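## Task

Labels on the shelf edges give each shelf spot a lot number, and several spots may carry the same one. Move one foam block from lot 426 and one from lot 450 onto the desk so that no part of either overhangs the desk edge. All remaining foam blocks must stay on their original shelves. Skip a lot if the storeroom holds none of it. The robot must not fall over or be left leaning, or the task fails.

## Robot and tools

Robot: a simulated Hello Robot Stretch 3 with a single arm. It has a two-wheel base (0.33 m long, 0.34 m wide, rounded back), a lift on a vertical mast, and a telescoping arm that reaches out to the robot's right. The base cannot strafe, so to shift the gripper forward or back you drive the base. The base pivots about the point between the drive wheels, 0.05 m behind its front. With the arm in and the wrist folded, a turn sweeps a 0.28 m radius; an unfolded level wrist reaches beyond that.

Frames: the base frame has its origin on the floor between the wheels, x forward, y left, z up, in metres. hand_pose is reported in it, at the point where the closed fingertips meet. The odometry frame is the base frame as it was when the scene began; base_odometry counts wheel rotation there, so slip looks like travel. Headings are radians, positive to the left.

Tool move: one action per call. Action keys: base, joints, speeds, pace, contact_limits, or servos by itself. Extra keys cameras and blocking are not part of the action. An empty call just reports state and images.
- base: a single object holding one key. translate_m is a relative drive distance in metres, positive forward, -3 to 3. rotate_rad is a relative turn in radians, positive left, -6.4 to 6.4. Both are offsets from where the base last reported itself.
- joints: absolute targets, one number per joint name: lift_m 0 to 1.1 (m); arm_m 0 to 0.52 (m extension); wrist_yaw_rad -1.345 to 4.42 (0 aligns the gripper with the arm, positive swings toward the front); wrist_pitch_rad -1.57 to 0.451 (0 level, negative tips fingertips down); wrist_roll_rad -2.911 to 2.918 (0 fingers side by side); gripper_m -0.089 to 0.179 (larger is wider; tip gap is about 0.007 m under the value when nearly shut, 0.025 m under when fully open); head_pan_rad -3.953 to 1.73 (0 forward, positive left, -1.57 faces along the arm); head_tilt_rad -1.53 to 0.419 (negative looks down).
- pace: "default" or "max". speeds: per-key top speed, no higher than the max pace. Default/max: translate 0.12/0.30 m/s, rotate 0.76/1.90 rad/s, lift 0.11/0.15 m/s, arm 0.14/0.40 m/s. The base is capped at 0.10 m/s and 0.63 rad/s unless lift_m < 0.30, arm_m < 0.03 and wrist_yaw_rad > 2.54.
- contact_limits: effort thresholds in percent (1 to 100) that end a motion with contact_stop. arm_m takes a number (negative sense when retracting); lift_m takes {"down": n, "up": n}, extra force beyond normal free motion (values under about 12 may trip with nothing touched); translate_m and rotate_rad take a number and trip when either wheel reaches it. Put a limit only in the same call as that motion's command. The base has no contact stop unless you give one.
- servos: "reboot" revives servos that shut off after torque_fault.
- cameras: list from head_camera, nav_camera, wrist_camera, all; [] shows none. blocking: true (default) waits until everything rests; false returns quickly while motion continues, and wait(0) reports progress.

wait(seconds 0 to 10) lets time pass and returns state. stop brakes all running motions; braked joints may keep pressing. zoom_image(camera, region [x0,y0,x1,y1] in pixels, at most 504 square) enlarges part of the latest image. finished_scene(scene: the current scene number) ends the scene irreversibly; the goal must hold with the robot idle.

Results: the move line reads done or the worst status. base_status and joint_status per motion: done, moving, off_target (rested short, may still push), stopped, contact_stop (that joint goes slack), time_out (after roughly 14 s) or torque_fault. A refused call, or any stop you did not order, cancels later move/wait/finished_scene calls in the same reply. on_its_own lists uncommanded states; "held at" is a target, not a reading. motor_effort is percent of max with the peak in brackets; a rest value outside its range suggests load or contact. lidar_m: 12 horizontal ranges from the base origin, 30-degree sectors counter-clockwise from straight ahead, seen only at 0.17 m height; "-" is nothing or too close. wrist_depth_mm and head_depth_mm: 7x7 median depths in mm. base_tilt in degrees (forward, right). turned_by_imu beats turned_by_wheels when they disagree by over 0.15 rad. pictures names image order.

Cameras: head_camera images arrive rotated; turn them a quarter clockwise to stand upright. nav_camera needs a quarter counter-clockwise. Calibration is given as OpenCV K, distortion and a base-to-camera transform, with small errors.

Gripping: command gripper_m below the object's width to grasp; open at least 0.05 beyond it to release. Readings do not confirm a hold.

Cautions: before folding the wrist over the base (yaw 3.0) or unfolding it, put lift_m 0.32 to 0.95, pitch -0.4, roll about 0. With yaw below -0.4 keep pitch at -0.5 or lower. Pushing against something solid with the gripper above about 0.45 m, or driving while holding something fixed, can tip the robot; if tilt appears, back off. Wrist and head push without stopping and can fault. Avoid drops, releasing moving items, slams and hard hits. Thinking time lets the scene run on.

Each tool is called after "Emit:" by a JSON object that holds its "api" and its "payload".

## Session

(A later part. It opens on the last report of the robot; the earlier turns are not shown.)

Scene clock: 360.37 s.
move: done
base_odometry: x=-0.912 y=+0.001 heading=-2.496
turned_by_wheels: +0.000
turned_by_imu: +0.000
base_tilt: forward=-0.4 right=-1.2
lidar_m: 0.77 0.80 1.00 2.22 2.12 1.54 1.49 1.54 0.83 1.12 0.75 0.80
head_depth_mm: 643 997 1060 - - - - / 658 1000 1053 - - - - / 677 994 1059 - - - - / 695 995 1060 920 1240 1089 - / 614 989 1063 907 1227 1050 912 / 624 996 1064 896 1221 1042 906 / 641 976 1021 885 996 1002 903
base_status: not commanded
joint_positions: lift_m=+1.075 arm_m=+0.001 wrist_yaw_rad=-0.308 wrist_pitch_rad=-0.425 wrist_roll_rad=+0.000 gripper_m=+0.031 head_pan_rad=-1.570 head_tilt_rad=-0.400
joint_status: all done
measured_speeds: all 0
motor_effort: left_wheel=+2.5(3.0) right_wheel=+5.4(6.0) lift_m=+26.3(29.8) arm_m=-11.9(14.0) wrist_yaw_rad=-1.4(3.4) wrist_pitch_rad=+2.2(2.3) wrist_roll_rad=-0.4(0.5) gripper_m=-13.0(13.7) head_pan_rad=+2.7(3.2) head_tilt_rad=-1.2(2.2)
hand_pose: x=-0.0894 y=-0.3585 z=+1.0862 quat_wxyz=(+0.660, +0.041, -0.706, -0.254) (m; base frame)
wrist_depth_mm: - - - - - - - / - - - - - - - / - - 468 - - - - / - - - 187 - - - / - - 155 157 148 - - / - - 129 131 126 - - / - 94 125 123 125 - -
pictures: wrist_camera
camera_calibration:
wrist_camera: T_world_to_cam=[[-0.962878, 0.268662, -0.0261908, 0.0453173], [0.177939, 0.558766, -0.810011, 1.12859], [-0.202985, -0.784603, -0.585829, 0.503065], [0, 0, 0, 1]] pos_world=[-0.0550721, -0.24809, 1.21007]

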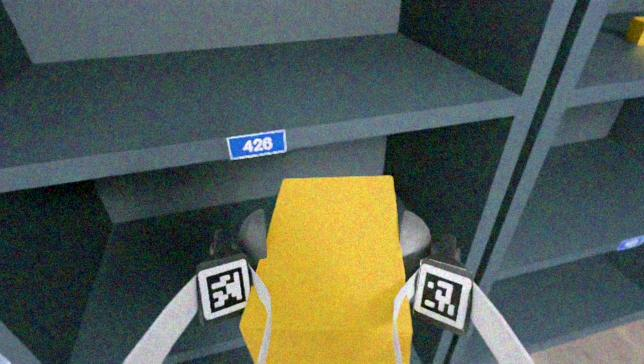

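Emit:
{"api": "move", "payload": {"base": {"translate_m": -0.46}, "joints": {"wrist_yaw_rad": 1.57, "lift_m": 0.85}, "pace": "max", "cameras": []}}

Emit:
{"api": "move", "payload": {"base": {"rotate_rad": 1.6}, "joints": {"head_tilt_rad": -0.6}, "pace": "max", "cameras": []}}

Emit:
{"api": "move", "payload": {"base": {"translate_m": 1.3}, "pace": "max", "cameras": ["head_camera"]}}

Emit:
{"api": "move", "payload": {"joints": {"wrist_yaw_rad": 0.0, "arm_m": 0.34}, "cameras": ["head_camera", "wrist_camera"]}}

Scene clock: 379.90 s.
move: done
base_odometry: x=-0.545 y=+0.277 heading=-2.496
turned_by_wheels: +0.000
turned_by_imu: +0.000
base_tilt: forward=-0.3 right=-1.2
lidar_m: 1.23 1.28 1.22 3.58 1.47 1.07 1.03 1.07 1.16 0.67 1.13 1.04
head_depth_mm: 641 1002 1069 961 1247 1079 930 / 551 777 1055 876 1242 1069 929 / 555 590 632 675 728 815 891 / 692 984 1044 851 746 980 881 / 614 998 1065 904 1226 1046 915 / 623 990 1059 897 1227 1041 909 / 643 994 1060 886 1209 1031 902
base_status: done
joint_positions: lift_m=+0.850 arm_m=+0.001 wrist_yaw_rad=+1.567 wrist_pitch_rad=-0.425 wrist_roll_rad=+0.000 gripper_m=+0.031 head_pan_rad=-1.570 head_tilt_rad=-0.400
joint_status: all done
measured_speeds: all 0
motor_effort: left_wheel=-0.4(11.0) right_wheel=-10.8(14.2) lift_m=+29.6(30.1) arm_m=-10.6(12.6) wrist_yaw_rad=+2.5(6.8) wrist_pitch_rad=+2.3(2.5) wrist_roll_rad=-0.2(0.6) gripper_m=-13.3(13.5) head_pan_rad=+3.8(4.0) head_tilt_rad=+0.3(1.7)
hand_pose: x=+0.2021 y=-0.1465 z=+0.8610 quat_wxyz=(+0.595, +0.594, -0.384, +0.382) (m; base frame)
wrist_depth_mm: - - - - - - - / - - - - - - - / - - - - - - - / - - - 187 - - - / - - 155 157 153 - - / - - 129 131 126 - - / - 111 129 123 125 957 -
pictures: none
No camera images: "cameras" was empty.

Scene clock: 383.40 s.
move: done
base_odometry: x=-0.545 y=+0.277 heading=-0.897
turned_by_wheels: +1.600
turned_by_imu: +1.574
base_tilt: forward=-0.3 right=-1.2
lidar_m: 3.57 1.45 1.07 1.04 1.07 1.16 0.67 1.12 1.04 1.23 1.28 1.22
head_depth_mm: 1006 1109 1238 1407 1600 1493 1342 / 1010 1107 1229 1375 1583 1488 - / 1008 1107 1241 1384 1588 1479 296 / 1010 1113 1234 1393 1588 1460 1197 / 1010 1117 1234 1383 1602 1447 1215 / 1013 1113 1238 1396 1594 1452 1215 / 1011 1111 1232 1389 1616 1439 1209
base_status: done
joint_positions: lift_m=+0.850 arm_m=+0.001 wrist_yaw_rad=+1.567 wrist_pitch_rad=-0.425 wrist_roll_rad=+0.000 gripper_m=+0.031 head_pan_rad=-1.570 head_tilt_rad=-0.602
joint_status: all done
measured_speeds: all 0
motor_effort: left_wheel=-8.8(12.8) right_wheel=+8.4(12.7) lift_m=+28.6(29.6) arm_m=-12.1(13.1) wrist_yaw_rad=+2.3(3.7) wrist_pitch_rad=+2.4(2.5) wrist_roll_rad=-0.3(0.5) gripper_m=-12.9(13.5) head_pan_rad=+3.0(3.9) head_tilt_rad=-0.4(7.9)
hand_pose: x=+0.2021 y=-0.1465 z=+0.8610 quat_wxyz=(+0.595, +0.594, -0.384, +0.382) (m; base frame)
wrist_depth_mm: - - - - - - - / - - - - - - - / - - - - - - - / - - - 188 - - - / - - 155 157 153 - - / - - 129 131 126 - - / - 111 129 123 125 985 -
pictures: none
No camera images: "cameras" was empty.

Scene clock: 397.37 s.
move: done
base_odometry: x=+0.267 y=-0.738 heading=-0.897
turned_by_wheels: +0.000
turned_by_imu: +0.000
base_tilt: forward=-0.3 right=-1.1
lidar_m: 2.31 1.42 1.05 1.01 1.06 1.46 1.96 1.75 0.84 0.85 0.64 1.21
head_depth_mm: 1040 1144 1268 1131 843 692 1341 / 1037 1145 1267 1125 834 708 - / 1039 1139 1266 1119 826 702 296 / 1045 1143 1266 1100 822 697 1198 / 1045 1143 1271 1090 818 694 1220 / 1044 1149 1275 1080 810 712 1188 / 1044 1149 1273 1066 806 707 1208
base_status: done
joint_positions: lift_m=+0.850 arm_m=+0.001 wrist_yaw_rad=+1.567 wrist_pitch_rad=-0.425 wrist_roll_rad=+0.000 gripper_m=+0.031 head_pan_rad=-1.570 head_tilt_rad=-0.600
joint_status: not commanded
measured_speeds: all 0
motor_effort: left_wheel=+5.2(9.7) right_wheel=+4.3(13.7) lift_m=+26.7(29.1) arm_m=-10.7(12.6) wrist_yaw_rad=+1.7(3.4) wrist_pitch_rad=+2.4(2.6) wrist_roll_rad=-0.3(0.6) gripper_m=-13.0(13.7) head_pan_rad=+3.0(3.9) head_tilt_rad=+3.7(4.6)
hand_pose: x=+0.2021 y=-0.1465 z=+0.8610 quat_wxyz=(+0.595, +0.594, -0.384, +0.382) (m; base frame)
wrist_depth_mm: - - - - - - - / - - - - - - - / - - - - - - - / - - - 187 - - - / - - 155 157 153 - - / - - 129 131 126 - - / - 111 129 123 125 985 -
pictures: head_camera (sideways)
camera_calibration:
head_camera: T_world_to_cam=[[-0.0467501, 0.519968, -0.852906, 1.12543], [0.997499, -0.0210139, -0.0674867, 0.0813543], [-0.0530138, -0.853927, -0.517685, 0.629597], [0, 0, 0, 1]] pos_world=[0.0048405, -0.0458489, 1.29131]

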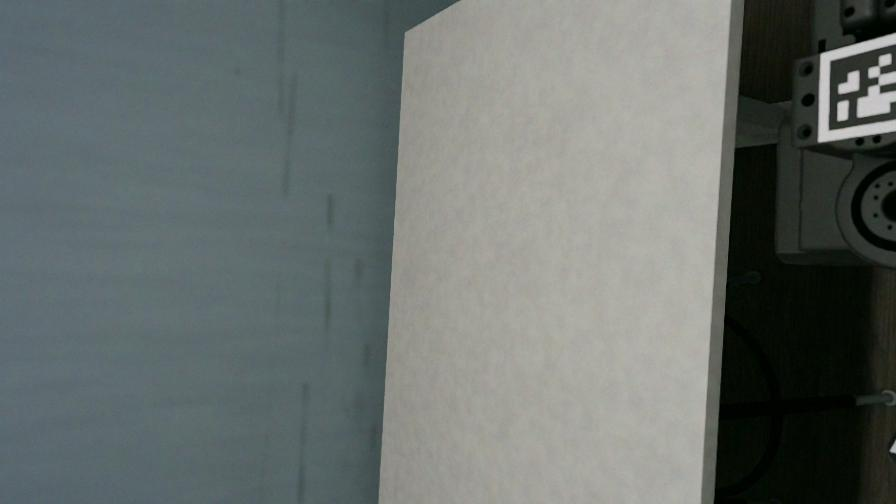

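Scene clock: 401.07 s.
move: done
base_odometry: x=+0.267 y=-0.738 heading=-0.897
turned_by_wheels: +0.000
turned_by_imu: +0.000
base_tilt: forward=-0.4 right=-1.2
lidar_m: 2.31 1.42 1.05 1.01 1.06 1.46 1.96 1.75 0.84 0.85 0.65 1.22
head_depth_mm: 1037 1139 1267 1132 360 288 - / 1038 1139 1265 451 350 686 1208 / 1037 1142 1268 488 772 701 1236 / 1043 1147 1271 512 794 697 1227 / 1044 1143 1278 1091 815 693 1226 / 1042 1146 1270 1082 809 711 1183 / 1045 1146 1279 1067 806 706 1211
base_status: not commanded
joint_positions: lift_m=+0.850 arm_m=+0.340 wrist_yaw_rad=+0.003 wrist_pitch_rad=-0.425 wrist_roll_rad=+0.000 gripper_m=+0.031 head_pan_rad=-1.570 head_tilt_rad=-0.600
joint_status: all done
measured_speeds: all 0
motor_effort: left_wheel=+4.8(5.4) right_wheel=+3.9(5.1) lift_m=+26.1(27.5) arm_m=+12.5(14.6) wrist_yaw_rad=-2.6(7.0) wrist_pitch_rad=+2.5(2.5) wrist_roll_rad=-0.2(0.6) gripper_m=-12.9(13.5) head_pan_rad=+2.7(3.6) head_tilt_rad=+3.1(4.1)
hand_pose: x=-0.0209 y=-0.7084 z=+0.8610 quat_wxyz=(+0.691, +0.151, -0.691, -0.149) (m; base frame)
wrist_depth_mm: - - - - - - - / - - - - - - - / - - - - - - - / - - - 180 - - - / - - 152 157 147 - - / - - 130 131 126 - - / - 95 125 123 122 105 -
pictures: head_camera (sideways), wrist_camera
camera_calibration:
head_camera: T_world_to_cam=[[-0.0467501, 0.519968, -0.852906, 1.12543], [0.997499, -0.0210139, -0.0674867, 0.0813543], [-0.0530138, -0.853927, -0.517685, 0.629597], [0, 0, 0, 1]] pos_world=[0.0048405, -0.0458489, 1.29131]
wrist_camera: T_world_to_cam=[[-0.998884, -0.0392633, -0.0262525, -0.019387], [-0.00179679, 0.587015, -0.809574, 1.14543], [0.0471972, -0.808623, -0.58643, 0.0991999], [0, 0, 0, 1]] pos_world=[-0.0219893, -0.592928, 0.984972]

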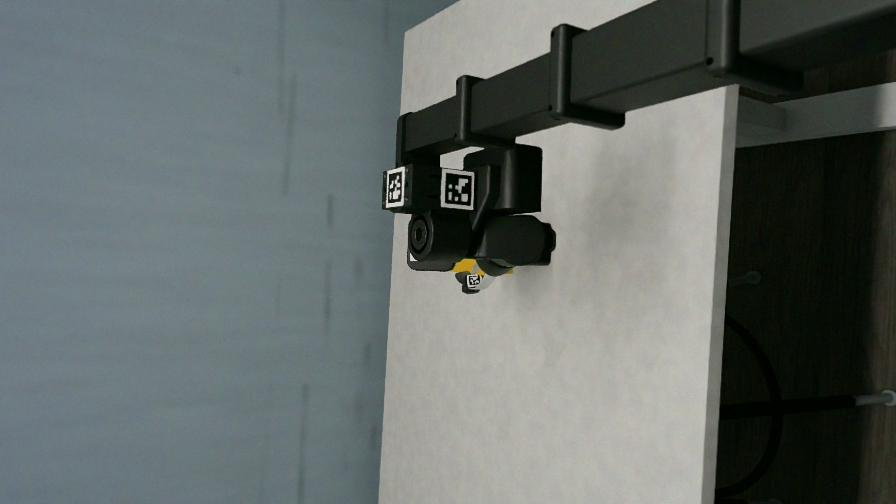

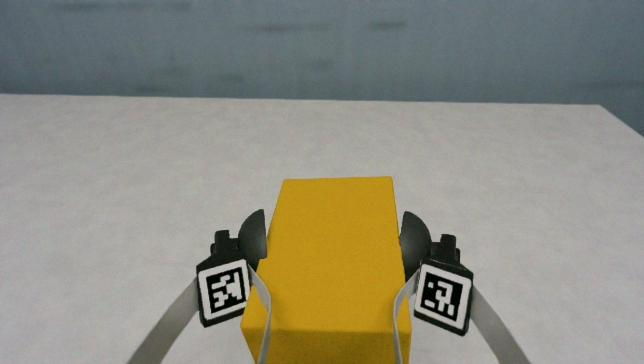

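Emit:
{"api": "move", "payload": {"joints": {"lift_m": 0.745}, "cameras": []}}

Emit:
{"api": "move", "payload": {"joints": {"lift_m": 0.73}, "speeds": {"lift_m": 0.03}, "cameras": ["wrist_camera"]}}

Scene clock: 408.63 s.
move: done
base_odometry: x=+0.267 y=-0.738 heading=-0.897
turned_by_wheels: +0.000
turned_by_imu: +0.000
base_tilt: forward=-0.2 right=-1.2
lidar_m: 2.31 1.42 1.05 1.01 1.06 1.47 1.96 1.75 0.84 0.84 0.64 1.21
head_depth_mm: 1043 1138 1266 1133 841 688 328 / 1038 1141 1263 1120 753 387 335 / 1036 1139 1261 1110 542 699 1229 / 1039 1144 1267 1100 569 698 1229 / 1041 1147 1273 1090 814 692 1224 / 1046 1144 1267 1082 808 710 1185 / 1046 1147 1271 1070 805 708 1212
base_status: not commanded
joint_positions: lift_m=+0.745 arm_m=+0.340 wrist_yaw_rad=+0.003 wrist_pitch_rad=-0.425 wrist_roll_rad=+0.000 gripper_m=+0.031 head_pan_rad=-1.570 head_tilt_rad=-0.600
joint_status: all done
measured_speeds: all 0
motor_effort: left_wheel=+5.1(5.3) right_wheel=+4.0(4.9) lift_m=+23.6(26.8) arm_m=+5.2(8.4) wrist_yaw_rad=-1.9(4.2) wrist_pitch_rad=+2.4(2.5) wrist_roll_rad=-0.4(0.5) gripper_m=-12.9(13.3) head_pan_rad=+2.7(3.4) head_tilt_rad=+2.0(3.7)
hand_pose: x=-0.0209 y=-0.7084 z=+0.7560 quat_wxyz=(+0.691, +0.151, -0.691, -0.149) (m; base frame)
wrist_depth_mm: - - - - - - - / - - - - - - - / - - - - - - - / - - - 180 - - - / - - 152 157 147 - - / - - 129 131 126 - - / - 94 126 123 122 105 -
pictures: none
No camera images: "cameras" was empty.

Scene clock: 409.57 s.
move: done
base_odometry: x=+0.267 y=-0.738 heading=-0.897
turned_by_wheels: +0.000
turned_by_imu: -0.002
base_tilt: forward=-0.2 right=-1.4
lidar_m: 2.31 1.42 1.05 1.01 1.05 1.46 1.96 1.75 0.84 0.85 0.65 1.22
head_depth_mm: 1041 1145 1268 1131 844 693 1198 / 1041 1147 1263 1128 782 395 350 / 1042 1149 1271 1120 547 684 1234 / 1045 1148 1273 1106 576 698 1230 / 1043 1147 1277 1100 819 696 1219 / 1048 1150 1278 1088 811 713 1162 / 1042 1149 1278 1071 810 707 1216
base_status: not commanded
joint_positions: lift_m=+0.730 arm_m=+0.340 wrist_yaw_rad=+0.000 wrist_pitch_rad=-0.381 wrist_roll_rad=+0.008 gripper_m=+0.031 head_pan_rad=-1.570 head_tilt_rad=-0.600
joint_status: all done
measured_speeds: all 0
motor_effort: left_wheel=+0.1(5.3) right_wheel=+4.1(4.9) lift_m=+14.2(24.8) arm_m=+3.9(5.9) wrist_yaw_rad=-0.1(3.6) wrist_pitch_rad=-5.9(6.2) wrist_roll_rad=-3.1(3.1) gripper_m=-12.5(13.2) head_pan_rad=+2.5(3.3) head_tilt_rad=+2.4(3.1)
hand_pose: x=-0.0216 y=-0.7139 z=+0.7511 quat_wxyz=(+0.692, +0.133, -0.697, -0.135) (m; base frame)
wrist_depth_mm: - - - - - - - / - - - - - - - / - - - - - - - / - - - 182 - - - / - - 153 157 148 - - / - - 129 131 126 - - / - 94 124 120 118 106 -
pictures: wrist_camera
camera_calibration:
wrist_camera: T_world_to_cam=[[-0.998906, -0.0341339, -0.0319516, -0.0153161], [0.00791071, 0.550143, -0.835033, 1.05275], [0.0460809, -0.834372, -0.549272, -0.0159282], [0, 0, 0, 1]] pos_world=[-0.0228933, -0.592974, 0.869839]

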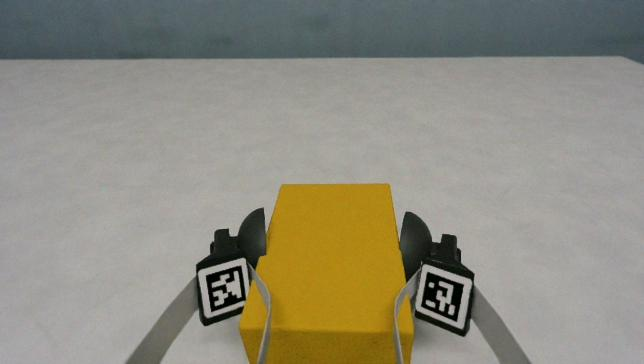

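Contact; relieve slightly and release.

Emit:
{"api": "move", "payload": {"joints": {"lift_m": 0.737}, "speeds": {"lift_m": 0.03}, "cameras": []}}

Emit:
{"api": "move", "payload": {"joints": {"gripper_m": 0.179}, "cameras": ["wrist_camera"]}}

Emit:
{"api": "move", "payload": {"joints": {"lift_m": 0.85}, "cameras": []}}

Emit:
{"api": "move", "payload": {"joints": {"arm_m": 0.0}, "speeds": {"arm_m": 0.25}, "cameras": ["head_camera","nav_camera"]}}

Scene clock: 417.03 s.
move: done
base_odometry: x=+0.267 y=-0.738 heading=-0.897
turned_by_wheels: +0.000
turned_by_imu: +0.000
base_tilt: forward=-0.4 right=-1.2
lidar_m: 2.31 1.42 1.05 1.02 1.06 1.46 1.95 1.75 0.84 0.85 0.65 1.22
head_depth_mm: 1037 1138 1268 1133 840 689 346 / 1040 1141 1262 1119 782 395 343 / 1039 1145 1266 1107 542 700 1230 / 1043 1142 1267 1099 570 697 1227 / 1043 1142 1271 1093 813 692 1217 / 1038 1153 1274 1076 811 712 1189 / 1042 1148 1269 1069 806 707 1210
base_status: not commanded
joint_positions: lift_m=+0.737 arm_m=+0.340 wrist_yaw_rad=+0.000 wrist_pitch_rad=-0.395 wrist_roll_rad=+0.008 gripper_m=+0.031 head_pan_rad=-1.570 head_tilt_rad=-0.600
joint_status: all done
measured_speeds: all 0
motor_effort: left_wheel=+0.1(0.5) right_wheel=+3.8(5.1) lift_m=+27.0(27.2) arm_m=-0.2(0.9) wrist_yaw_rad=-0.3(1.6) wrist_pitch_rad=-3.3(5.9) wrist_roll_rad=-2.6(2.9) gripper_m=-12.6(13.0) head_pan_rad=+2.6(3.0) head_tilt_rad=+2.7(2.8)
hand_pose: x=-0.0214 y=-0.7122 z=+0.7549 quat_wxyz=(+0.691, +0.138, -0.696, -0.139) (m; base frame)
wrist_depth_mm: - - - - - - - / - - - - - - - / - - - - - - - / - - - 181 - - - / - - 153 157 148 - - / - - 130 131 126 - - / - 94 124 121 121 105 -
pictures: none
No camera images: "cameras" was empty.

Scene clock: 419.07 s.
move: done
base_odometry: x=+0.267 y=-0.738 heading=-0.897
turned_by_wheels: +0.000
turned_by_imu: +0.000
base_tilt: forward=-0.2 right=-1.1
lidar_m: 2.32 1.42 1.05 1.02 1.06 1.46 1.96 1.75 0.84 0.85 0.65 1.21
head_depth_mm: 1034 1136 1270 1134 843 689 354 / 1039 1137 1272 1122 782 394 343 / 1039 1145 1269 1113 543 701 1239 / 1042 1140 1266 1097 572 698 1226 / 1042 1141 1266 1090 815 693 1224 / 1043 1145 1270 1078 814 711 1189 / 1047 1145 1274 1068 805 706 1210
base_status: not commanded
joint_positions: lift_m=+0.737 arm_m=+0.340 wrist_yaw_rad=+0.000 wrist_pitch_rad=-0.421 wrist_roll_rad=+0.006 gripper_m=+0.179 head_pan_rad=-1.570 head_tilt_rad=-0.600
joint_status: all done
measured_speeds: all 0
motor_effort: left_wheel=-0.5(0.7) right_wheel=+4.1(4.8) lift_m=+25.8(27.4) arm_m=-2.5(2.9) wrist_yaw_rad=-1.5(2.5) wrist_pitch_rad=+1.6(3.4) wrist_roll_rad=-2.0(3.1) gripper_m=+0.5(84.9) head_pan_rad=+2.9(3.2) head_tilt_rad=+1.9(2.8)
hand_pose: x=-0.0214 y=-0.7089 z=+0.7489 quat_wxyz=(+0.690, +0.148, -0.693, -0.148) (m; base frame)
wrist_depth_mm: - - - - - - - / - - - - - - - / - - - - - - - / - - - 179 - - - / - 142 - 148 148 - - / - 126 - 127 126 - - / - - - 136 133 - 105
pictures: wrist_camera
camera_calibration:
wrist_camera: T_world_to_cam=[[-0.998923, -0.0347246, -0.0307603, -0.016322], [0.00471122, 0.583719, -0.811942, 1.05452], [0.0461497, -0.811213, -0.582927, 0.0285828], [0, 0, 0, 1]] pos_world=[-0.0225916, -0.592925, 0.872371]

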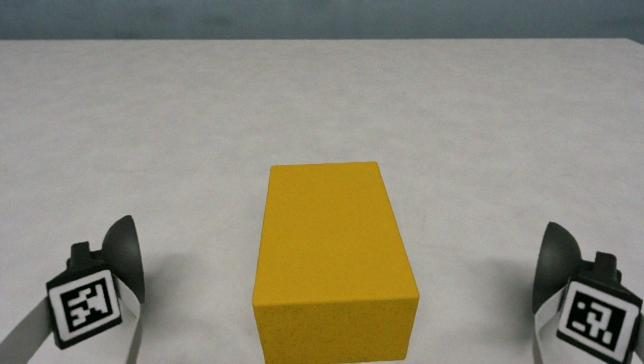

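Scene clock: 420.93 s.
move: done
base_odometry: x=+0.267 y=-0.738 heading=-0.897
turned_by_wheels: +0.000
turned_by_imu: +0.000
base_tilt: forward=-0.3 right=-1.0
lidar_m: 2.31 1.42 1.05 1.01 1.06 1.46 1.96 1.75 0.84 0.85 0.65 1.21
head_depth_mm: 1036 1139 1265 1133 360 288 - / 1040 1135 1259 451 350 684 1201 / 1043 1141 1263 489 771 702 1237 / 1039 1144 1270 512 793 697 1229 / 1043 1148 1265 1086 820 693 1226 / 1041 1145 1280 1078 809 709 1189 / 1042 1152 1276 1070 809 706 1212
base_status: not commanded
joint_positions: lift_m=+0.850 arm_m=+0.340 wrist_yaw_rad=+0.000 wrist_pitch_rad=-0.422 wrist_roll_rad=+0.005 gripper_m=+0.179 head_pan_rad=-1.570 head_tilt_rad=-0.600
joint_status: all done
measured_speeds: all 0
motor_effort: left_wheel=-0.2(0.5) right_wheel=+3.9(4.6) lift_m=+29.7(32.4) arm_m=-4.9(5.4) wrist_yaw_rad=-0.9(2.1) wrist_pitch_rad=+1.8(2.0) wrist_roll_rad=-1.9(2.3) gripper_m=+0.3(1.1) head_pan_rad=+2.5(3.2) head_tilt_rad=+2.1(2.8)
hand_pose: x=-0.0214 y=-0.7088 z=+0.8617 quat_wxyz=(+0.690, +0.148, -0.693, -0.149) (m; base frame)
wrist_depth_mm: - - - - - - - / - - - - - - - / - - - - - - - / - - - - - - - / - 143 - - - - - / - 126 - - - - - / - - - - - - 105
pictures: none
No camera images: "cameras" was empty.

Scene clock: 424.33 s.
move: done
base_odometry: x=+0.267 y=-0.738 heading=-0.897
turned_by_wheels: +0.000
turned_by_imu: +0.000
base_tilt: forward=-0.4 right=-1.2
lidar_m: 2.32 1.42 1.05 1.01 1.06 1.46 1.96 1.75 0.84 0.85 0.65 1.21
head_depth_mm: 1040 1140 1266 1134 842 692 1336 / 1036 1147 1265 1124 835 689 - / 1043 1144 1266 1110 831 678 341 / 1042 1145 1269 1103 814 332 308 / 1044 1148 1270 1087 815 690 1163 / 1044 1144 1272 1076 809 689 1191 / 1042 1145 1268 1065 804 709 1211
base_status: not commanded
joint_positions: lift_m=+0.850 arm_m=+0.001 wrist_yaw_rad=+0.000 wrist_pitch_rad=-0.422 wrist_roll_rad=+0.005 gripper_m=+0.179 head_pan_rad=-1.570 head_tilt_rad=-0.600
joint_status: all done
measured_speeds: all 0
motor_effort: left_wheel=+0.1(0.6) right_wheel=+4.3(4.9) lift_m=+24.0(30.0) arm_m=-12.4(13.9) wrist_yaw_rad=-0.7(2.1) wrist_pitch_rad=+1.8(1.9) wrist_roll_rad=-1.8(2.2) gripper_m=+0.4(1.2) head_pan_rad=+2.0(3.0) head_tilt_rad=+1.2(2.6)
hand_pose: x=-0.0214 y=-0.3694 z=+0.8617 quat_wxyz=(+0.690, +0.148, -0.693, -0.149) (m; base frame)
wrist_depth_mm: - - - - - - - / - - - - - - - / - - - 475 - - - / - - - - - - - / - 143 - - - - - / - 140 - - - - - / - - - - - - 105
pictures: head_camera (sideways), nav_camera (sideways)
camera_calibration:
head_camera: T_world_to_cam=[[-0.0467501, 0.519968, -0.852906, 1.12543], [0.997499, -0.0210139, -0.0674867, 0.0813543], [-0.0530138, -0.853927, -0.517685, 0.629597], [0, 0, 0, 1]] pos_world=[0.0048405, -0.0458489, 1.29131]
nav_camera: T_world_to_cam=[[0.0175182, -0.542463, 0.839897, -1.04988], [-0.999788, -0.018573, 0.00885738, 0.0447945], [0.0107946, -0.839874, -0.542673, 0.659432], [0, 0, 0, 1]] pos_world=[0.0560587, -0.0148506, 1.23925]

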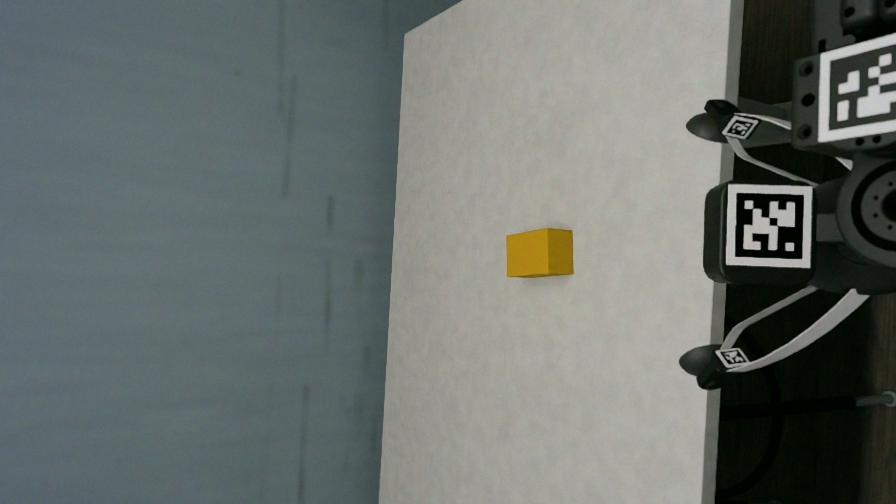

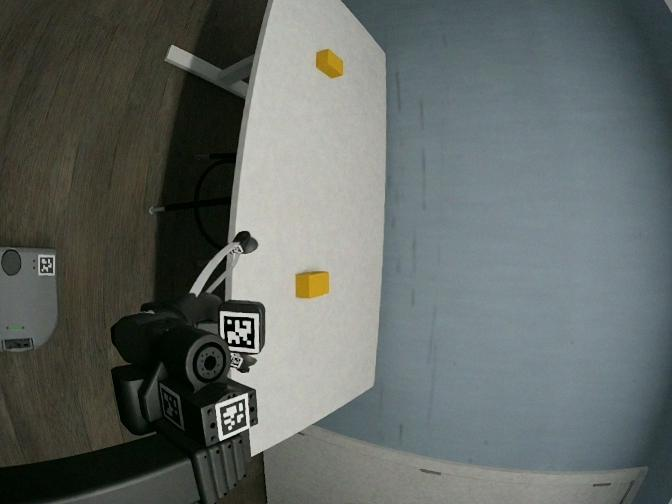

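Emit:
{"api": "finished_scene", "payload": {"scene": 3}}

The scene is finished: the task was done.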